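# Press the gauge pin on the yellow-magnet post

## Task

Find the one post of the checking fixture that has a yellow magnet on it, press that post's gauge pin fully home and keep it there for at least one second (it may spring back afterwards), without touching the other three pins and without moving the magnet.

## Robot and tools

Robot: two UR20-type arms, left_arm and right_arm, each ending in a two-finger Robotiq 85 style gripper with a wrist camera (cam_left_wrist and cam_right_wrist, both 896x504). Base roots in the scene frame: left_arm at (+0.060, +0.928, 0) m, right_arm at (-0.064, -0.817, 0) m, both turned only slightly about z. A camera stand sits behind the arms.

Frames. Scene frame: origin at table-top height, halfway between the nominal bases; +z up, +x out across the table, left_arm on the +y side (image left/right does not follow these names). Reported hand positions, orientations, velocities and Hand targets are in each arm's own base frame. Command offsets are along the current Hand target's own axes. On the gripper, +z points along the fingers, the fingers open and close along y, and a block about 10 cm long projects toward +x. end_effector_position is the point between closed pads; closed fingertips reach about 19 mm past it.

execute_actions(actions, cameras). actions is a list of actions; each action is a list of up to 15 rows, one row per 1/30 s step; a short action repeats its last row to fill 15 steps. Every row holds 18 numbers in [-1, 1], covering both arms even if one is idle: left dx, dy, dz, rx, ry, rz, left gripper position, force_limit, speed, then the same nine for the right. dx..rz are an offset, not a pose: measured from that arm's Hand target as it was when the action began (each row from that same start, not from the row before), so repeating an offset in a later action moves further. Scale: 1.0 = 0.6 m or 180 degrees; rx, ry, rz form one rotation vector. Six zeros re-request the current Hand target. cameras: list of names, ["all"], or []; images come with an empty actions list or when requested.

Gripper numbers: position +1 = open 85 mm, about -0.8 = pads touching, -1 = close until blocked. force_limit and speed, each -1 to +1, set grip strength and finger speed (about 20, 85, 150 mm/s at -1, 0, +1); both start at +1. A 0 is a real command, so to leave a gripper unchanged resend its previous three numbers. A pin press needs no grip; fingers closed (around -0.8) give a small, firm tip.

move(target, speed, blend, stop_force, zero, blocking, cameras). target: one 18-number row as above, or a list of up to 15 such rows; every row is an offset from the Hand targets at the start of the move, in the same scale and axes. The gripper follows a straight path, not avoiding obstacles, capped at 10 s in total. speed: m/s, 0.002 to 4.2, default 0.25 (turning up to twice that in rad/s); one value or one per target. blend: corner rounding in m for lists, 0 = stop at each. stop_force: N, 6 to 120, one value for both arms; an arm's path ends when its wrist sensor feels that much push opposing its motion (or a 200 N change), then it backs off to just before that and keeps pressing roughly that hard. Do not use it for moves that rotate the gripper or that pull away from a surface. zero (only with stop_force, default true) re-zeros the force before moving; false keeps the previous zero so presses accumulate. blocking=false returns after 0.5 s while the move continues (not allowed with stop_force). The result adds a move: line such as done, off_target, moving, held or fault, plus limits=paced (pose clipped) or limits=held (steps withheld). done only means within 3 mm and 2 degrees; it says nothing about contact.

wait(seconds 0 to 10) lets time pass with commands held; useful for the one-second hold. stop brakes a running move (fingers continue). zoom_image(camera, region=[x0, y0, x1, y1]) magnifies part of the latest image of cam_left_wrist or cam_right_wrist, at most 504x504 pixels. zero_wrist_force(arm) subtracts the current wrist reading. read_manual returns licence text only. finished_scene(scene) ends the current scene with its number; nothing else may follow it in that reply.

Results: end_effector_position (m), end_effector_quat_wxyz, velocities, Hand target (the base from which your next offsets count), Tool commands, gripper object_status (0 moving, 1 blocked opening, 2 blocked closing i.e. holding, 3 reached/pads met), position_measured in counts (3 open, 78 about 60 mm, 130 about 40 mm, 180 about 20 mm, 230 closed), Joint positions and torques, motor temperatures, and Wrist force / Wrist torque in the gripper's own axes, where a push reads as force from the surface into the arm, plus a peak line. Actions also list some step positions. A gripper often stops short of its Hand target; resend the gap as an offset.

Cautions. Arms are stiff: commanding even slightly beyond a firm contact can trigger a fault stop. An outside force around 150 N (give or take 25) or a contact torque at a joint limit (wrist joints 98.4 N m, elbow 398, shoulder 678) freezes that arm for 10 s. Approach slowly with a small stop_force, pressing the pin along the gripper's +z. Orientation commands are clipped to 32 degrees from the measured orientation each step. Keep paths away from an arm's own base, keep the two arms from touching or gripping each other, and do not knock anything off the table. Long pushing or stretched poses heat motors: a MOTOR HOT line appears from 70 °C and at 85 °C the arm is braked for 30 to 60 s or more.

Each tool is called as name([rows], argument=value, ...), one row to a line, values as JSON.

## Session

execute_actions(actions=[])

Scene clock: 0.00 s.
left_arm: end_effector_position=(+1.6020, +0.5513, +0.3701) position_measured=3 object_status=3 end_effector_quat_wxyz=(-0.049, +0.940, +0.190, +0.279) | right_arm: end_effector_position=(+0.4481, +0.4679, +0.3319) position_measured=3 object_status=3 end_effector_quat_wxyz=(-0.272, +0.502, +0.649, +0.503)
Joint positions: left_arm=[0.193 -0.686 0.985 -2.439 -1.472 -3.319] | right_arm=[4.007 -1.969 -2.772 1.193 2.076 2.519]
Joint velocities: within noise
Joint torques (N m): no reading
Motor temperatures (°C): left_arm=[24 35 26 39 34 34] | right_arm=[28 36 36 37 34 38]
Wrist force (N): no reading
Wrist torque (N m): no reading
Wrist force, peak (N): no reading
Hand target: left_arm +1.6020, +0.5513, +0.3701; -0.049, +0.940, +0.190, +0.279 | right_arm +0.4481, +0.4679, +0.3319; -0.272, +0.502, +0.649, +0.503
Tool commands: left_gripper/position=+1.0 left_gripper/force_limit=+1.0 left_gripper/speed=+1.0 right_gripper/position=+1.0 right_gripper/force_limit=+1.0 right_gripper/speed=+1.0
camera_calibration:
cam_left_wrist: T_world_to_cam=[[0.359759, -0.933045, -0.000644322, -0.0546982], [-0.905937, -0.349141, -0.239538, 1.75183], [0.223274, 0.0867594, -0.970887, 0.0836019], [0, 0, 0, 1]] pos_world=[1.58806, 0.553346, 0.500761]
cam_right_wrist: T_world_to_cam=[[0.936397, -0.0141338, 0.350658, -0.517198], [0.256442, -0.654562, -0.711187, 0.443258], [0.239579, 0.755877, -0.609305, -0.132345], [0, 0, 0, 1]] pos_world=[0.40234, 0.382866, 0.41596]

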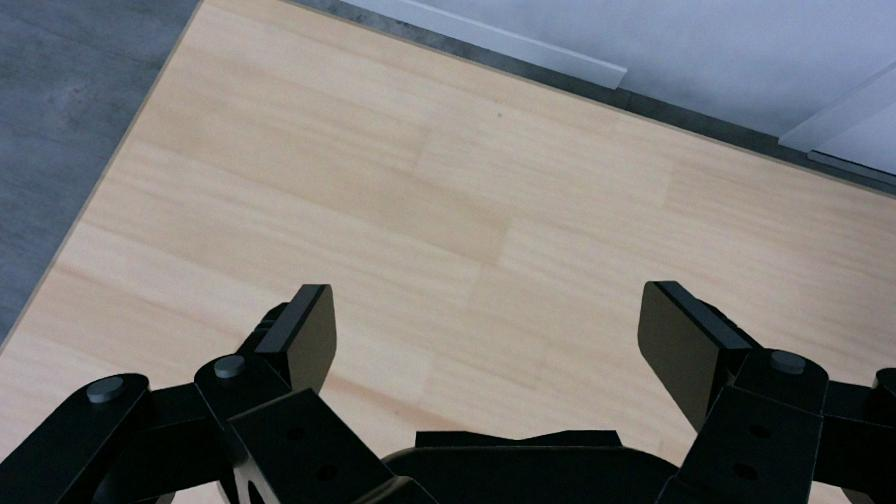

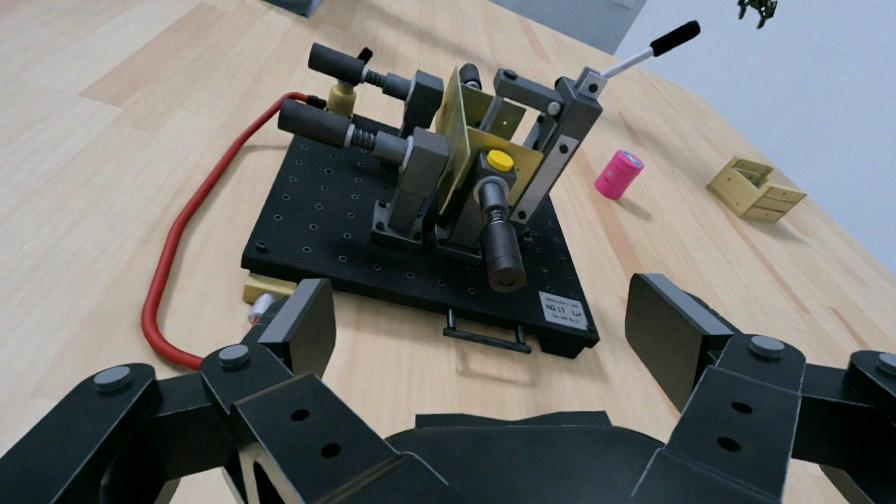

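move(target=[0,0,0,0,0,0,1,1,1, 0.05,0.25,0,0,0,0,-1,-1,0], cameras=["cam_right_wrist"])

zoom_image(camera="cam_right_wrist", region=[150, 0, 600, 300])

Scene clock: 1.77 s.
left_arm: end_effector_position=(+1.6020, +0.5513, +0.3701) position_measured=3 object_status=3 end_effector_quat_wxyz=(-0.049, +0.940, +0.190, +0.279) | right_arm: end_effector_position=(+0.5764, +0.4778, +0.4145) position_measured=232 object_status=3 end_effector_quat_wxyz=(-0.272, +0.502, +0.649, +0.503)
Joint positions: left_arm=[0.193 -0.686 0.985 -2.439 -1.472 -3.319] | right_arm=[3.821 -1.803 -2.568 0.77 2.245 2.425]
Joint torques (N m): left_arm=[-3.04 -274.28 -105.43 -10.81 0.72 -0.56] | right_arm=[-24.98 106.11 57.97 4.04 6.95 -8.21]
Wrist force (N): left_arm=[0.2 -0.1 -0.1] | right_arm=[-1.6 -0.2 -0.1]
Wrist torque (N m): left_arm=[-0.02 -0.04 -0.01] | right_arm=[-0.19 0.55 0.02]
Wrist force, peak (N): left_arm=[0.6 -0.5 -0.3] | right_arm=[-1.3 3.3 -0.4]
Hand target: left_arm +1.6020, +0.5513, +0.3701; -0.049, +0.940, +0.190, +0.279 | right_arm +0.5765, +0.4778, +0.4145; -0.272, +0.502, +0.649, +0.503
Off the commanded pose: left_arm 0.000 m, 0 deg | right_arm 0.000 m, 0 deg.
move: done
camera_calibration:
cam_right_wrist: T_world_to_cam=[[0.936407, -0.0141603, 0.35063, -0.666016], [0.256405, -0.65456, -0.711201, 0.475496], [0.239579, 0.755877, -0.609304, -0.1202], [0, 0, 0, 1]] pos_world=[0.53054, 0.392666, 0.49846]
Images, in order (width x height): cam_right_wrist 896x504.

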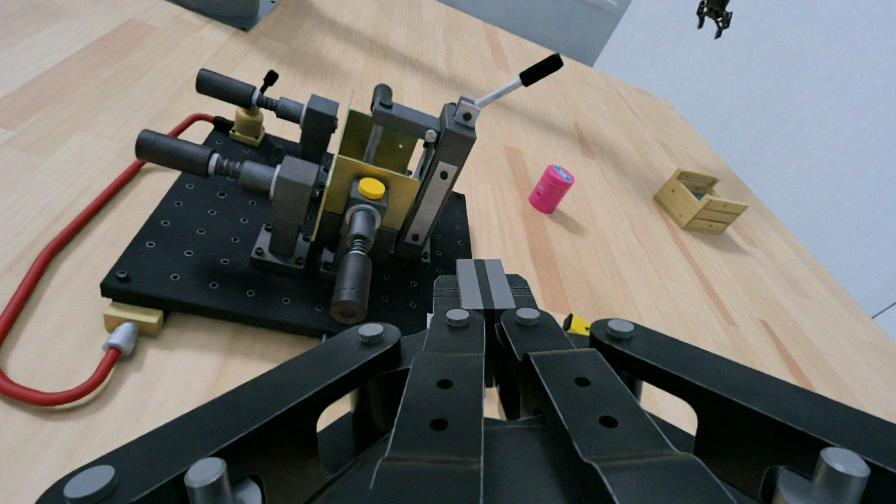

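Scaled by 1.120 from the camera's 896x504 image, which has a finer 1280x720 frame.

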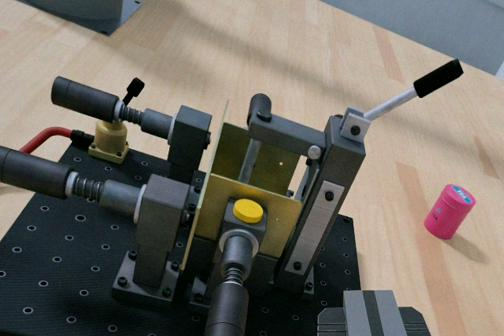

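move(target=[0,0,0,0,0,0,1,1,1, -0.279,-0.183,0.313,0.027,0.121,0.122,-1,-1,0], cameras=["cam_right_wrist"])

Scene clock: 4.13 s.
left_arm: end_effector_position=(+1.6020, +0.5513, +0.3701) position_measured=3 object_status=3 end_effector_quat_wxyz=(-0.049, +0.940, +0.190, +0.279) | right_arm: end_effector_position=(+0.5648, +0.5495, +0.2492) position_measured=232 object_status=3 end_effector_quat_wxyz=(-0.422, +0.507, +0.564, +0.497)
Joint positions: left_arm=[0.193 -0.686 0.985 -2.439 -1.472 -3.319] | right_arm=[3.858 -2.314 -2.477 1.428 2.385 2.844]
Joint torques (N m): left_arm=[0.99 -273.93 -102.53 -11.81 0.82 -1.07] | right_arm=[-21.8 163.38 -14.97 0.84 -3.16 -7.82]
Wrist force (N): left_arm=[0.2 0.0 -0.2] | right_arm=[-0.3 -0.1 -0.8]
Wrist torque (N m): left_arm=[-0.01 -0.04 0.00] | right_arm=[-0.04 0.13 -0.11]
Wrist force, peak (N): left_arm=[0.5 0.1 -0.1] | right_arm=[-16.1 2.2 9.3]
Hand target: left_arm +1.6020, +0.5513, +0.3701; -0.049, +0.940, +0.190, +0.279 | right_arm +0.5649, +0.5494, +0.2492; -0.422, +0.507, +0.564, +0.497 (not the last commanded pose)
Off the commanded pose: left_arm 0.000 m, 0 deg | right_arm 0.094 m, 12 deg.
move: held (right_arm; a check stopped the path); limits=held
pose unreachable (right arm): on one or more control steps of this call, first in action 0 (counted from 0), this arm could not follow its commanded pose, so it was not sent that pose on those steps. It may still have moved: this result reports where it is.
cause: moving toward the commanded pose would bring two parts of the arm too close to each other (its gripper and another part of the arm, with joints 4 (wrist 1) to 6 (wrist 3) between them, 17 mm apart when it was first held).
camera_calibration:
cam_right_wrist: T_world_to_cam=[[0.994711, -0.00493864, 0.102593, -0.572438], [0.0887626, -0.461245, -0.882822, 0.43917], [0.0516804, 0.887259, -0.458368, -0.276004], [0, 0, 0, 1]] pos_world=[0.544693, 0.444625, 0.319926]
Images, in order (width x height): cam_right_wrist 896x504.

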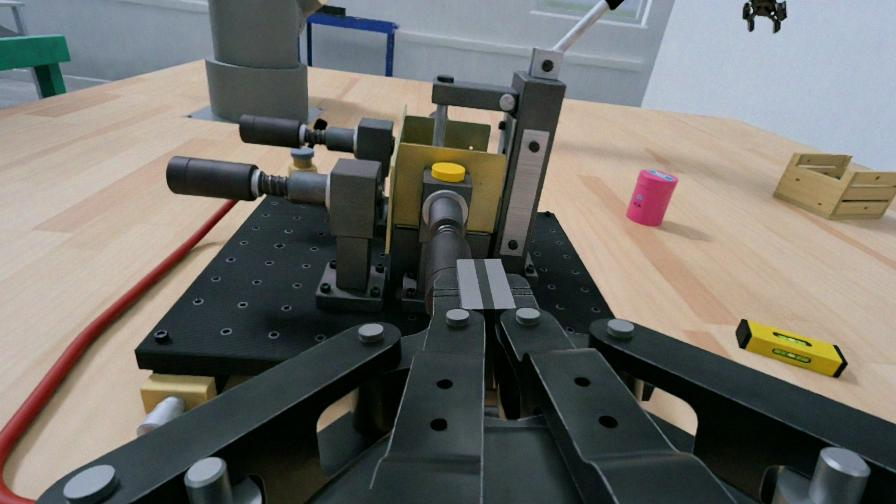

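move(target=[0,0,0,0,0,0,1,1,1, -0.123,-0.024,0.086,0,0,0,-1,-1,0], cameras=["cam_right_wrist"])

Scene clock: 5.50 s.
left_arm: end_effector_position=(+1.6020, +0.5513, +0.3701) position_measured=3 object_status=3 end_effector_quat_wxyz=(-0.049, +0.940, +0.190, +0.279) | right_arm: end_effector_position=(+0.5617, +0.5892, +0.1674) position_measured=232 object_status=3 end_effector_quat_wxyz=(-0.422, +0.507, +0.564, +0.497)
Joint positions: left_arm=[0.193 -0.686 0.985 -2.439 -1.472 -3.319] | right_arm=[3.913 -2.459 -2.429 1.537 2.331 2.861]
Joint torques (N m): left_arm=[-1.74 -271.43 -105.36 -11.33 1.03 -0.99] | right_arm=[23.62 127.97 9.24 12.26 -4.64 6.49]
Wrist force (N): left_arm=[0.3 -0.4 0.0] | right_arm=[0.5 -0.8 -0.7]
Wrist torque (N m): left_arm=[-0.08 -0.06 0.00] | right_arm=[-0.25 0.16 -0.45]
Wrist force, peak (N): left_arm=[0.6 -0.2 -0.2] | right_arm=[2.0 0.1 -2.4]
Hand target: left_arm +1.6020, +0.5513, +0.3701; -0.049, +0.940, +0.190, +0.279 | right_arm +0.5617, +0.5892, +0.1672; -0.422, +0.507, +0.564, +0.497
Off the commanded pose: left_arm 0.000 m, 0 deg | right_arm 0.000 m, 0 deg.
move: done
camera_calibration:
cam_right_wrist: T_world_to_cam=[[0.994702, -0.00487572, 0.102685, -0.560804], [0.0888686, -0.461326, -0.882769, 0.385423], [0.0516754, 0.887217, -0.458449, -0.348566], [0, 0, 0, 1]] pos_world=[0.541593, 0.484325, 0.238026]
Images, in order (width x height): cam_right_wrist 896x504.

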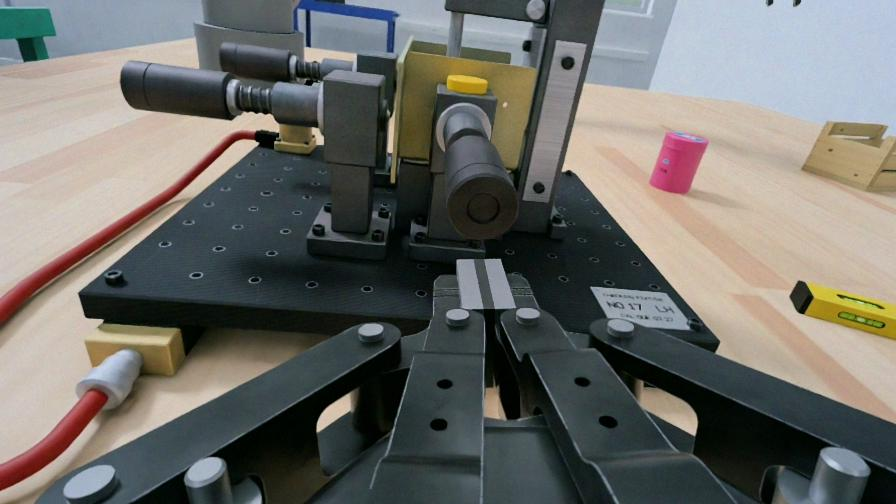

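move(target=[0,0,0,0,0,0,1,1,1, 0.0075,0.005,0.1,0,0,0,-1,-1,0])

move(target=[0,0,0,0,0,0,1,1,1, 0.0156,-0.004,0.099,0,0,0,-1,-1,0], speed=0.015, stop_force=70)

wait(seconds=1.1, cameras=["cam_right_wrist"])

Scene clock: 6.80 s.
left_arm: end_effector_position=(+1.6020, +0.5513, +0.3701) position_measured=3 object_status=3 end_effector_quat_wxyz=(-0.049, +0.940, +0.190, +0.279) | right_arm: end_effector_position=(+0.5657, +0.6490, +0.1630) position_measured=232 object_status=3 end_effector_quat_wxyz=(-0.422, +0.507, +0.564, +0.497)
Joint positions: left_arm=[0.193 -0.686 0.985 -2.439 -1.472 -3.319] | right_arm=[3.978 -2.458 -2.381 1.5 2.267 2.878]
Joint torques (N m): left_arm=[1.24 -278.37 -105.25 -11.43 1.08 -0.51] | right_arm=[19.41 188.14 12.14 0.28 -2.75 5.02]
Wrist force (N): left_arm=[0.1 -0.3 -0.1] | right_arm=[0.6 -0.9 -0.7]
Wrist torque (N m): left_arm=[-0.06 -0.01 0.00] | right_arm=[-0.27 0.12 -0.36]
Wrist force, peak (N): left_arm=[0.3 0.5 -0.3] | right_arm=[0.2 -0.8 -2.5]
Hand target: left_arm +1.6020, +0.5513, +0.3701; -0.049, +0.940, +0.190, +0.279 | right_arm +0.5657, +0.6492, +0.1630; -0.422, +0.507, +0.564, +0.497
Off the commanded pose: left_arm 0.000 m, 0 deg | right_arm 0.000 m, 0 deg.
move: done

Scene clock: 9.73 s.
left_arm: end_effector_position=(+1.6020, +0.5513, +0.3701) position_measured=3 object_status=3 end_effector_quat_wxyz=(-0.049, +0.940, +0.190, +0.279) | right_arm: end_effector_position=(+0.5638, +0.6793, +0.1632) position_measured=232 object_status=3 end_effector_quat_wxyz=(-0.422, +0.506, +0.565, +0.497)
Joint positions: left_arm=[0.193 -0.686 0.985 -2.439 -1.472 -3.319] | right_arm=[4.012 -2.456 -2.36 1.482 2.235 2.887]
Joint torques (N m): left_arm=[-1.32 -276.71 -102.6 -11.35 1.45 -0.71] | right_arm=[7.71 166.96 4.75 5.5 -0.55 0.11]
Wrist force (N): left_arm=[0.4 -0.1 0.0] | right_arm=[-1.0 -0.1 -12.0]
Wrist torque (N m): left_arm=[-0.02 -0.07 0.00] | right_arm=[-0.20 0.24 0.00]
Wrist force, peak (N): left_arm=[0.4 -0.2 -0.4] | right_arm=[-19.5 2.1 -138.2]
Hand target: left_arm +1.6020, +0.5513, +0.3701; -0.049, +0.940, +0.190, +0.279 | right_arm +0.5638, +0.6793, +0.1632; -0.422, +0.506, +0.565, +0.497 (not the last commanded pose)
Tool commands: left_gripper/position=+1.0 left_gripper/force_limit=+1.0 left_gripper/speed=+1.0 right_gripper/position=-1.0 right_gripper/force_limit=-1.0 right_gripper/speed=+0.003922
Off the commanded pose: left_arm 0.000 m, 0 deg | right_arm 0.030 m, 0 deg.
FORCE FAULT: contact force on the right arm reached its limit, and that arm stopped. The contact can be on any part of that arm, not only on its tool. That arm's remaining commands of this call were not run. That arm is still stopped at the end of this call. That arm stays stopped for about 9 more seconds. Until then a move that you send moves the other arm only, and its call returns only when the move has ended. Once the stop has ended, the next robot result says so. If the stop ends while you think or write, that arm runs what you send next, counted from a new Hand target: where the arm stands when the stop ends. While its stop runs, that arm takes no new command, but its gripper still runs the gripper command that each later call begins with. Until it ends, the stop uses up actions while you think or wait. An arm that is not stopped still takes commands.
move: fault (right_arm; stop_force had ended the path)

not run: an earlier result of this reply reported a stop or a fault. Calls in your next reply go to the robot.

wait(seconds=9.5, cameras=["cam_right_wrist"])

Scene clock: 19.37 s.
left_arm: end_effector_position=(+1.6020, +0.5513, +0.3701) position_measured=3 object_status=3 end_effector_quat_wxyz=(-0.049, +0.940, +0.190, +0.279) | right_arm: end_effector_position=(+0.5638, +0.6793, +0.1632) position_measured=232 object_status=3 end_effector_quat_wxyz=(-0.422, +0.506, +0.565, +0.497)
Joint positions: left_arm=[0.193 -0.686 0.985 -2.439 -1.472 -3.319] | right_arm=[4.012 -2.456 -2.36 1.482 2.235 2.887]
Joint torques (N m): left_arm=[0.78 -274.68 -101.77 -10.98 0.99 -0.7] | right_arm=[8.97 165.66 4.43 5.91 -0.59 -0.4]
Wrist force (N): left_arm=[0.1 -0.1 -0.2] | right_arm=[-0.6 0.2 -11.9]
Wrist torque (N m): left_arm=[-0.01 -0.03 -0.01] | right_arm=[-0.17 0.16 -0.01]
Wrist force, peak (N): left_arm=[0.6 -0.3 -0.3] | right_arm=[-0.9 0.0 -12.4]
Hand target: left_arm +1.6020, +0.5513, +0.3701; -0.049, +0.940, +0.190, +0.279 | right_arm +0.5638, +0.6793, +0.1632; -0.422, +0.506, +0.565, +0.497 (not the last commanded pose)
Tool commands: left_gripper/position=+1.0 left_gripper/force_limit=+1.0 left_gripper/speed=+1.0 right_gripper/position=-1.0 right_gripper/force_limit=-1.0 right_gripper/speed=+0.003922
Off the commanded pose: left_arm 0.000 m, 0 deg | right_arm 0.030 m, 0 deg.
FORCE FAULT, CONTINUED: the right arm's stop, for the force fault that an earlier result reported, is over. The rest of the stop counts as 19 of the actions that you can send in this scene. During its stop the right arm's controller moved it back a little. That arm's target is now where it stood when the stop ended, not its last command. That arm accepts commands again.
wait: 9.50 s; at rest by 0.03 s
camera_calibration:
cam_right_wrist: T_world_to_cam=[[0.994676, -0.00340938, 0.102998, -0.563024], [0.0898518, -0.460742, -0.882974, 0.422265], [0.0504657, 0.887528, -0.457982, -0.430176], [0, 0, 0, 1]] pos_world=[0.543794, 0.574429, 0.233826]
Images, in order (width x height): cam_right_wrist 896x504.

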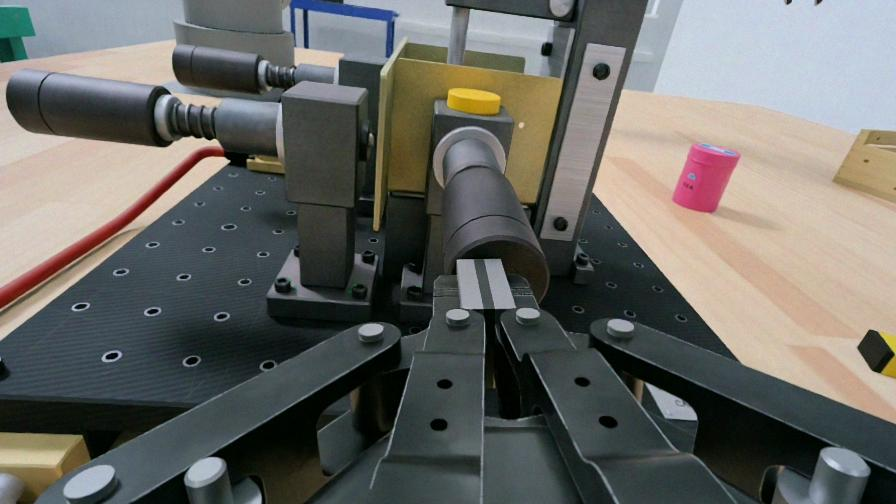

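move(target=[0,0,0,0,0,0,1,1,1, 0.0026,-0.0007,0.0165,0,0,0,-1,-1,0.003922], speed=0.003, stop_force=35)

wait(seconds=1.2, cameras=["cam_right_wrist"])

Scene clock: 20.93 s.
left_arm: end_effector_position=(+1.6020, +0.5513, +0.3701) position_measured=3 object_status=3 end_effector_quat_wxyz=(-0.049, +0.940, +0.190, +0.279) | right_arm: end_effector_position=(+0.5637, +0.6813, +0.1632) position_measured=232 object_status=3 end_effector_quat_wxyz=(-0.422, +0.506, +0.565, +0.497)
Joint positions: left_arm=[0.193 -0.686 0.985 -2.439 -1.472 -3.319] | right_arm=[4.014 -2.456 -2.358 1.48 2.233 2.887]
Joint torques (N m): left_arm=[0.14 -273.64 -102.75 -11.57 0.63 -0.7] | right_arm=[17.09 184.94 20.54 -0.31 4.48 3.92]
Wrist force (N): left_arm=[0.3 -0.1 -0.2] | right_arm=[-7.8 2.0 -60.5]
Wrist torque (N m): left_arm=[-0.02 -0.06 0.00] | right_arm=[-0.07 0.42 -0.22]
Wrist force, peak (N): left_arm=[0.5 -0.1 -0.5] | right_arm=[-7.6 2.0 -60.6]
Hand target: left_arm +1.6020, +0.5513, +0.3701; -0.049, +0.940, +0.190, +0.279 | right_arm +0.5637, +0.6812, +0.1632; -0.422, +0.506, +0.565, +0.497 (not the last commanded pose)
Off the commanded pose: left_arm 0.000 m, 0 deg | right_arm 0.008 m, 0 deg.
move: contact (right_arm)

Scene clock: 22.13 s.
left_arm: end_effector_position=(+1.6020, +0.5513, +0.3701) position_measured=3 object_status=3 end_effector_quat_wxyz=(-0.049, +0.940, +0.190, +0.279) | right_arm: end_effector_position=(+0.5637, +0.6812, +0.1632) position_measured=232 object_status=3 end_effector_quat_wxyz=(-0.422, +0.506, +0.565, +0.497)
Joint positions: left_arm=[0.193 -0.686 0.985 -2.439 -1.472 -3.319] | right_arm=[4.014 -2.456 -2.358 1.48 2.233 2.887]
Joint torques (N m): left_arm=[-2.67 -278.22 -102.71 -11.46 1.58 -0.76] | right_arm=[12.44 177.84 10.87 3.26 7.23 -1.43]
Wrist force (N): left_arm=[0.3 0.0 -0.2] | right_arm=[-6.6 0.5 -55.1]
Wrist torque (N m): left_arm=[0.01 -0.05 -0.01] | right_arm=[-0.07 0.36 -0.23]
Wrist force, peak (N): left_arm=[0.1 -0.6 0.1] | right_arm=[-7.7 1.8 -60.4]
Hand target: left_arm +1.6020, +0.5513, +0.3701; -0.049, +0.940, +0.190, +0.279 | right_arm +0.5637, +0.6812, +0.1632; -0.422, +0.506, +0.565, +0.497 (not the last commanded pose)
Tool commands: left_gripper/position=+1.0 left_gripper/force_limit=+1.0 left_gripper/speed=+1.0 right_gripper/position=-1.0 right_gripper/force_limit=-1.0 right_gripper/speed=+0.003922
Off the commanded pose: left_arm 0.000 m, 0 deg | right_arm 0.008 m, 0 deg.
wait: 1.20 s; at rest by 0.17 s
camera_calibration:
cam_right_wrist: T_world_to_cam=[[0.994685, -0.00345639, 0.102911, -0.562875], [0.0897532, -0.460739, -0.882986, 0.423204], [0.0504669, 0.887529, -0.45798, -0.431859], [0, 0, 0, 1]] pos_world=[0.543694, 0.576329, 0.233826]
Images, in order (width x height): cam_right_wrist 896x504.

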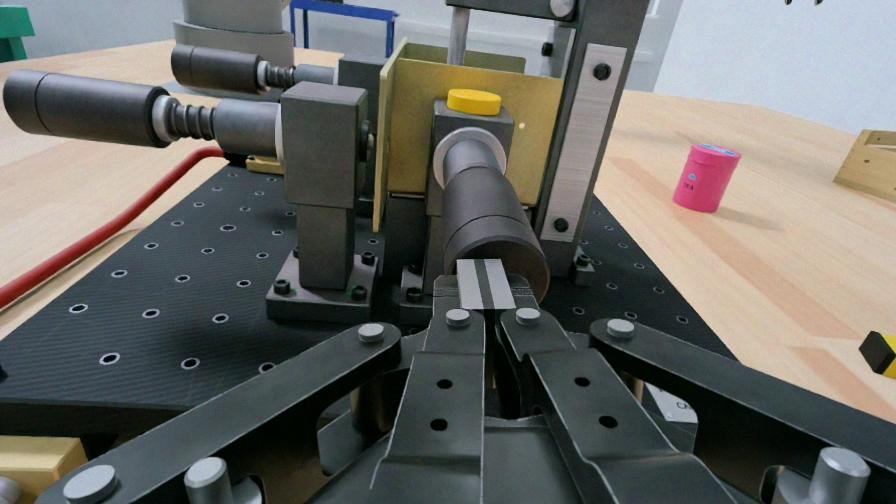

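finished_scene(scene=2)

The scene is finished: the task was done.


## Next scene

The same job, from a new start.

execute_actions(actions=[])

Scene clock: 0.00 s.
left_arm: end_effector_position=(+0.3071, -0.4220, +0.1602) position_measured=3 object_status=3 end_effector_quat_wxyz=(+0.066, +0.956, -0.074, +0.275) | right_arm: end_effector_position=(+0.4900, -0.3027, +0.2369) position_measured=3 object_status=3 end_effector_quat_wxyz=(+0.548, -0.467, -0.511, -0.471)
Joint positions: left_arm=[-1.763 -1.739 2.857 -2.766 -1.003 1.555] | right_arm=[2.511 -2.074 -2.06 -2.212 2.389 -0.015]
Joint velocities: within noise
Joint torques (N m): no reading
Motor temperatures (°C): left_arm=[24 35 26 38 34 33] | right_arm=[28 35 35 36 33 38]
Wrist force (N): no reading
Wrist torque (N m): no reading
Wrist force, peak (N): no reading
Hand target: left_arm +0.3071, -0.4220, +0.1602; +0.066, +0.956, -0.074, +0.275 | right_arm +0.4900, -0.3027, +0.2369; +0.548, -0.467, -0.511, -0.471
Tool commands: left_gripper/position=+1.0 left_gripper/force_limit=+1.0 left_gripper/speed=+1.0 right_gripper/position=+1.0 right_gripper/force_limit=+1.0 right_gripper/speed=+1.0
camera_calibration:
cam_left_wrist: T_world_to_cam=[[-0.204299, -0.976285, 0.0716159, -0.353754], [-0.955218, 0.182823, -0.232669, 0.427195], [0.214058, -0.115943, -0.969916, 0.170568], [0, 0, 0, 1]] pos_world=[0.299281, -0.40369, 0.290166]
cam_right_wrist: T_world_to_cam=[[0.98966, 0.130322, -0.059914, -0.419077], [-0.0206188, -0.284112, -0.958569, 0.167032], [-0.141945, 0.949893, -0.278487, 0.549542], [0, 0, 0, 1]] pos_world=[0.496192, -0.419935, 0.288044]

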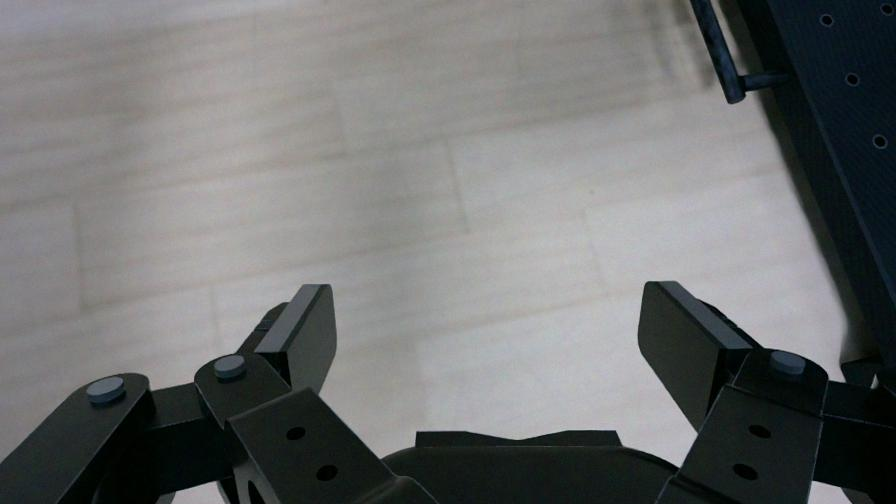

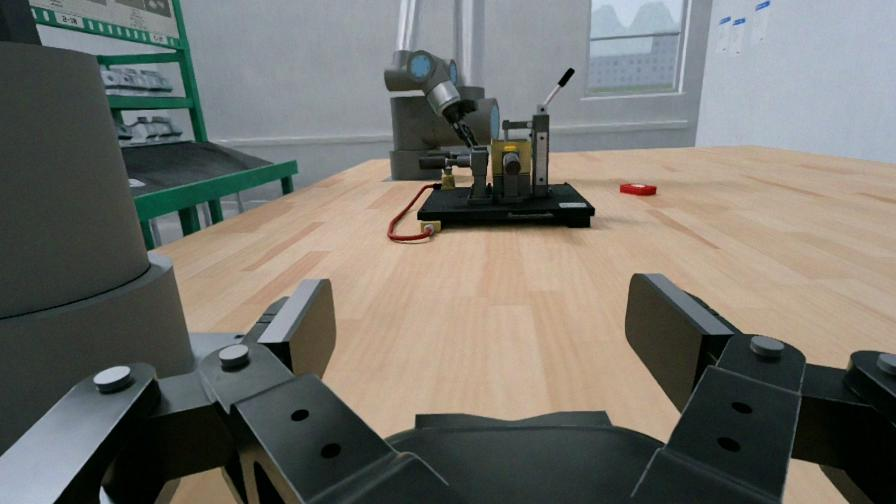

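zoom_image(camera="cam_right_wrist", region=[380, 60, 620, 250])

Scaled by 2.100 from the camera's 896x504 image, which has a finer 1280x720 frame.

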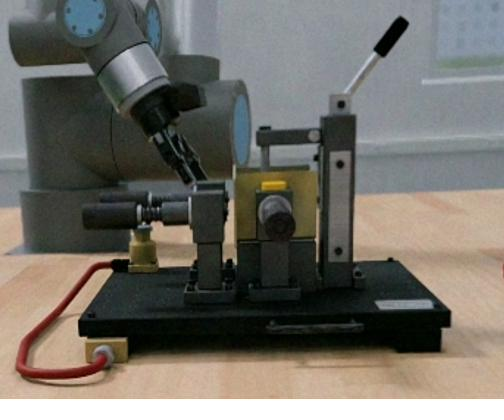

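move(target=[0,0,0,0,0,0,1,1,1, 0.06,0.15,0.98,0,-0.067,0,-1,-1,0], speed=0.4, cameras=["cam_right_wrist"])

Scene clock: 5.13 s.
left_arm: end_effector_position=(+0.3071, -0.4220, +0.1602) position_measured=3 object_status=3 end_effector_quat_wxyz=(+0.066, +0.956, -0.074, +0.275) | right_arm: end_effector_position=(+0.5098, +0.2901, +0.2952) position_measured=232 object_status=3 end_effector_quat_wxyz=(+0.491, -0.513, -0.565, -0.419)
Joint positions: left_arm=[-1.763 -1.739 2.857 -2.766 -1.003 1.555] | right_arm=[3.443 -1.829 -2.291 -2.937 3.382 -0.728]
Joint torques (N m): left_arm=[-2.71 -7.84 -54.58 -9.6 3.04 -0.84] | right_arm=[-18.66 75.8 62.4 -8.46 1.52 -4.74]
Wrist force (N): left_arm=[0.2 0.0 -0.2] | right_arm=[0.6 1.2 0.6]
Wrist torque (N m): left_arm=[-0.01 -0.03 0.00] | right_arm=[0.46 -0.01 0.13]
Wrist force, peak (N): left_arm=[0.3 0.3 -0.4] | right_arm=[1.0 2.5 4.5]
Hand target: left_arm +0.3071, -0.4220, +0.1602; +0.066, +0.956, -0.074, +0.275 | right_arm +0.5098, +0.2900, +0.2952; +0.491, -0.513, -0.566, -0.419
Off the commanded pose: left_arm 0.000 m, 0 deg | right_arm 0.000 m, 0 deg.
move: done
camera_calibration:
cam_right_wrist: T_world_to_cam=[[0.990425, 0.123797, -0.0610982, -0.510501], [0.00532885, -0.476522, -0.879146, 0.410917], [-0.13795, 0.870403, -0.472619, 0.0838539], [0, 0, 0, 1]] pos_world=[0.514991, 0.186023, 0.369697]
Images, in order (width x height): cam_right_wrist 896x504.

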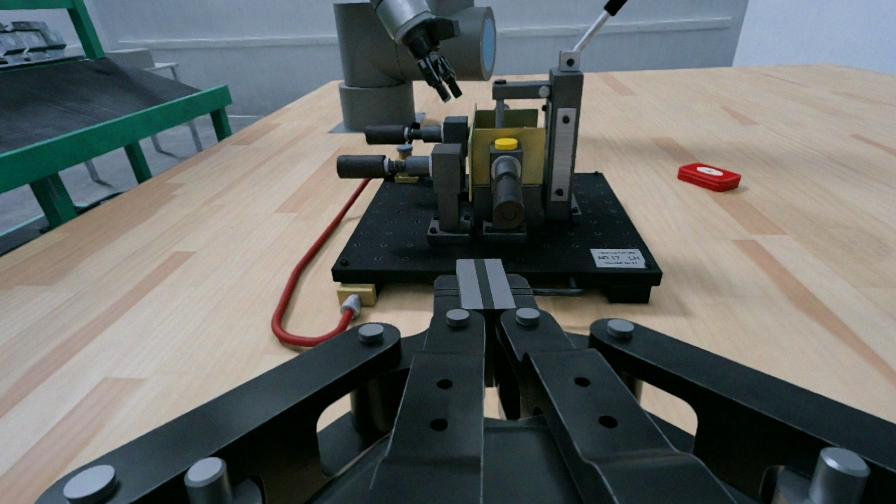

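move(target=[0,0,0,0,0,0,1,1,1, -0.126,0.082,0.54,0,0,0,-1,-1,0], cameras=["cam_right_wrist"])

Scene clock: 7.43 s.
left_arm: end_effector_position=(+0.3071, -0.4220, +0.1602) position_measured=3 object_status=3 end_effector_quat_wxyz=(+0.066, +0.956, -0.074, +0.275) | right_arm: end_effector_position=(+0.5174, +0.5999, +0.1652) position_measured=232 object_status=3 end_effector_quat_wxyz=(+0.491, -0.513, -0.566, -0.419)
Joint positions: left_arm=[-1.763 -1.739 2.857 -2.766 -1.003 1.555] | right_arm=[3.922 -1.955 -2.321 -2.279 3.812 -0.184]
Joint torques (N m): left_arm=[-0.39 -10 -54.29 -10.12 2.98 -0.63] | right_arm=[31.82 86 56.03 6.85 3.05 5.13]
Wrist force (N): left_arm=[-0.2 0.0 -0.2] | right_arm=[1.0 0.3 0.6]
Wrist torque (N m): left_arm=[0.00 0.03 0.00] | right_arm=[0.32 -0.19 -0.36]
Wrist force, peak (N): left_arm=[0.4 0.1 -0.4] | right_arm=[0.5 0.7 4.1]
Hand target: left_arm +0.3071, -0.4220, +0.1602; +0.066, +0.956, -0.074, +0.275 | right_arm +0.5174, +0.6001, +0.1652; +0.491, -0.513, -0.566, -0.419
Off the commanded pose: left_arm 0.000 m, 0 deg | right_arm 0.000 m, 0 deg.
move: done
camera_calibration:
cam_right_wrist: T_world_to_cam=[[0.990409, 0.123925, -0.0610932, -0.564491], [0.00543141, -0.476752, -0.879021, 0.444291], [-0.138059, 0.870259, -0.472853, -0.246077], [0, 0, 0, 1]] pos_world=[0.522691, 0.495922, 0.239697]
Images, in order (width x height): cam_right_wrist 896x504.

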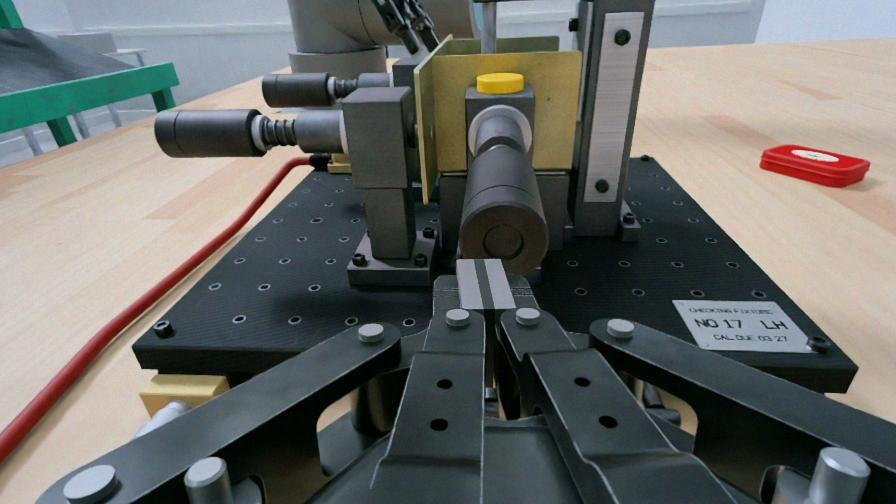

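move(target=[0,0,0,0,0,0,1,1,1, 0.002,0.009,0.043,0,0,0,-1,-1,0])

move(target=[0,0,0,0,0,0,1,1,1, 0.014,0.007,0.082,0,0,0,-1,-1,0], speed=0.006, stop_force=45)

wait(seconds=1.2, cameras=["cam_right_wrist"])

Scene clock: 8.63 s.
left_arm: end_effector_position=(+0.3071, -0.4220, +0.1602) position_measured=3 object_status=3 end_effector_quat_wxyz=(+0.066, +0.956, -0.074, +0.275) | right_arm: end_effector_position=(+0.5195, +0.6260, +0.1619) position_measured=232 object_status=3 end_effector_quat_wxyz=(+0.491, -0.513, -0.566, -0.419)
Joint positions: left_arm=[-1.763 -1.739 2.857 -2.766 -1.003 1.555] | right_arm=[3.95 -1.968 -2.304 -2.274 3.84 -0.172]
Joint torques (N m): left_arm=[-1.08 -14.3 -55.73 -10.37 3.61 -1.06] | right_arm=[25.28 100.65 55.54 6.67 3.95 6.57]
Wrist force (N): left_arm=[0.0 0.2 -0.1] | right_arm=[1.4 -0.1 0.6]
Wrist torque (N m): left_arm=[0.02 0.00 0.00] | right_arm=[0.28 -0.27 -0.32]
Wrist force, peak (N): left_arm=[0.1 0.0 -0.4] | right_arm=[1.6 -0.1 1.5]
Hand target: left_arm +0.3071, -0.4220, +0.1602; +0.066, +0.956, -0.074, +0.275 | right_arm +0.5196, +0.6262, +0.1619; +0.491, -0.513, -0.566, -0.419
Off the commanded pose: left_arm 0.000 m, 0 deg | right_arm 0.000 m, 0 deg.
move: done

Scene clock: 13.57 s.
left_arm: end_effector_position=(+0.3071, -0.4220, +0.1602) position_measured=3 object_status=3 end_effector_quat_wxyz=(+0.066, +0.956, -0.074, +0.275) | right_arm: end_effector_position=(+0.5187, +0.6495, +0.1618) position_measured=232 object_status=3 end_effector_quat_wxyz=(+0.491, -0.513, -0.566, -0.419)
Joint positions: left_arm=[-1.763 -1.739 2.857 -2.766 -1.003 1.555] | right_arm=[3.977 -1.974 -2.291 -2.273 3.866 -0.162]
Joint torques (N m): left_arm=[1.43 -15.7 -56.5 -10.45 3.18 -1.54] | right_arm=[13.07 127.36 55.3 4.56 -5.34 -5.78]
Wrist force (N): left_arm=[0.1 -0.1 -0.2] | right_arm=[4.2 0.9 -53.4]
Wrist torque (N m): left_arm=[-0.03 0.00 0.00] | right_arm=[-0.08 0.21 -0.29]
Wrist force, peak (N): left_arm=[0.5 0.1 -0.3] | right_arm=[4.7 2.9 -68.6]
Hand target: left_arm +0.3071, -0.4220, +0.1602; +0.066, +0.956, -0.074, +0.275 | right_arm +0.5187, +0.6494, +0.1618; +0.491, -0.513, -0.566, -0.419 (not the last commanded pose)
Off the commanded pose: left_arm 0.000 m, 0 deg | right_arm 0.027 m, 0 deg.
move: contact (right_arm)

Scene clock: 14.77 s.
left_arm: end_effector_position=(+0.3071, -0.4220, +0.1602) position_measured=3 object_status=3 end_effector_quat_wxyz=(+0.066, +0.956, -0.074, +0.275) | right_arm: end_effector_position=(+0.5187, +0.6494, +0.1618) position_measured=232 object_status=3 end_effector_quat_wxyz=(+0.491, -0.513, -0.566, -0.419)
Joint positions: left_arm=[-1.763 -1.739 2.857 -2.766 -1.003 1.555] | right_arm=[3.977 -1.974 -2.291 -2.273 3.866 -0.162]
Joint torques (N m): left_arm=[1.47 -13.1 -54.19 -9.44 2.52 -1.17] | right_arm=[15.25 135.34 52.48 2.5 -4.79 -7.27]
Wrist force (N): left_arm=[0.1 -0.1 -0.1] | right_arm=[4.4 1.2 -51.0]
Wrist torque (N m): left_arm=[-0.01 -0.02 0.00] | right_arm=[-0.03 0.21 -0.29]
Wrist force, peak (N): left_arm=[0.3 0.3 0.0] | right_arm=[4.2 0.7 -53.4]
Hand target: left_arm +0.3071, -0.4220, +0.1602; +0.066, +0.956, -0.074, +0.275 | right_arm +0.5187, +0.6494, +0.1618; +0.491, -0.513, -0.566, -0.419 (not the last commanded pose)
Tool commands: left_gripper/position=+1.0 left_gripper/force_limit=+1.0 left_gripper/speed=+1.0 right_gripper/position=-1.0 right_gripper/force_limit=-1.0 right_gripper/speed=+0.0
Off the commanded pose: left_arm 0.000 m, 0 deg | right_arm 0.027 m, 0 deg.
wait: 1.20 s; at rest by 0.17 s
camera_calibration:
cam_right_wrist: T_world_to_cam=[[0.99041, 0.123876, -0.0611798, -0.571975], [0.00533273, -0.476762, -0.879016, 0.464951], [-0.138058, 0.87026, -0.472851, -0.290599], [0, 0, 0, 1]] pos_world=[0.523891, 0.545422, 0.236297]
Images, in order (width x height): cam_right_wrist 896x504.

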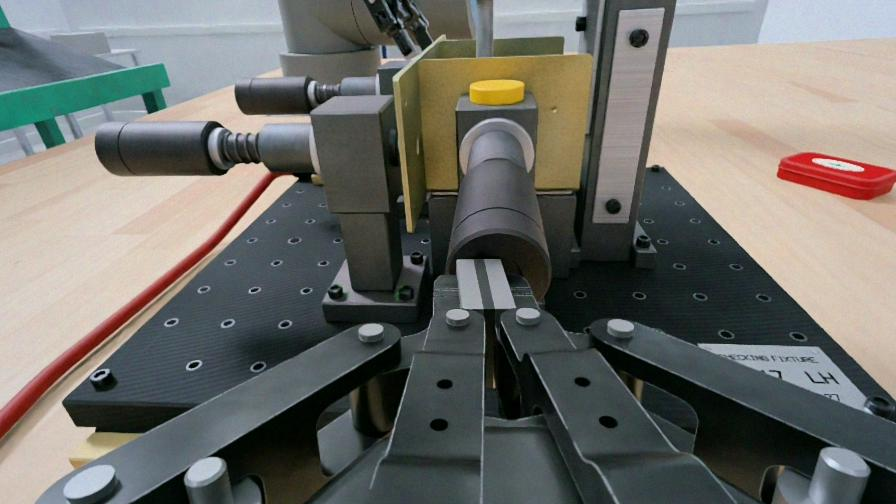

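Fully in and held.

finished_scene(scene=3)

The scene is finished: the task was done.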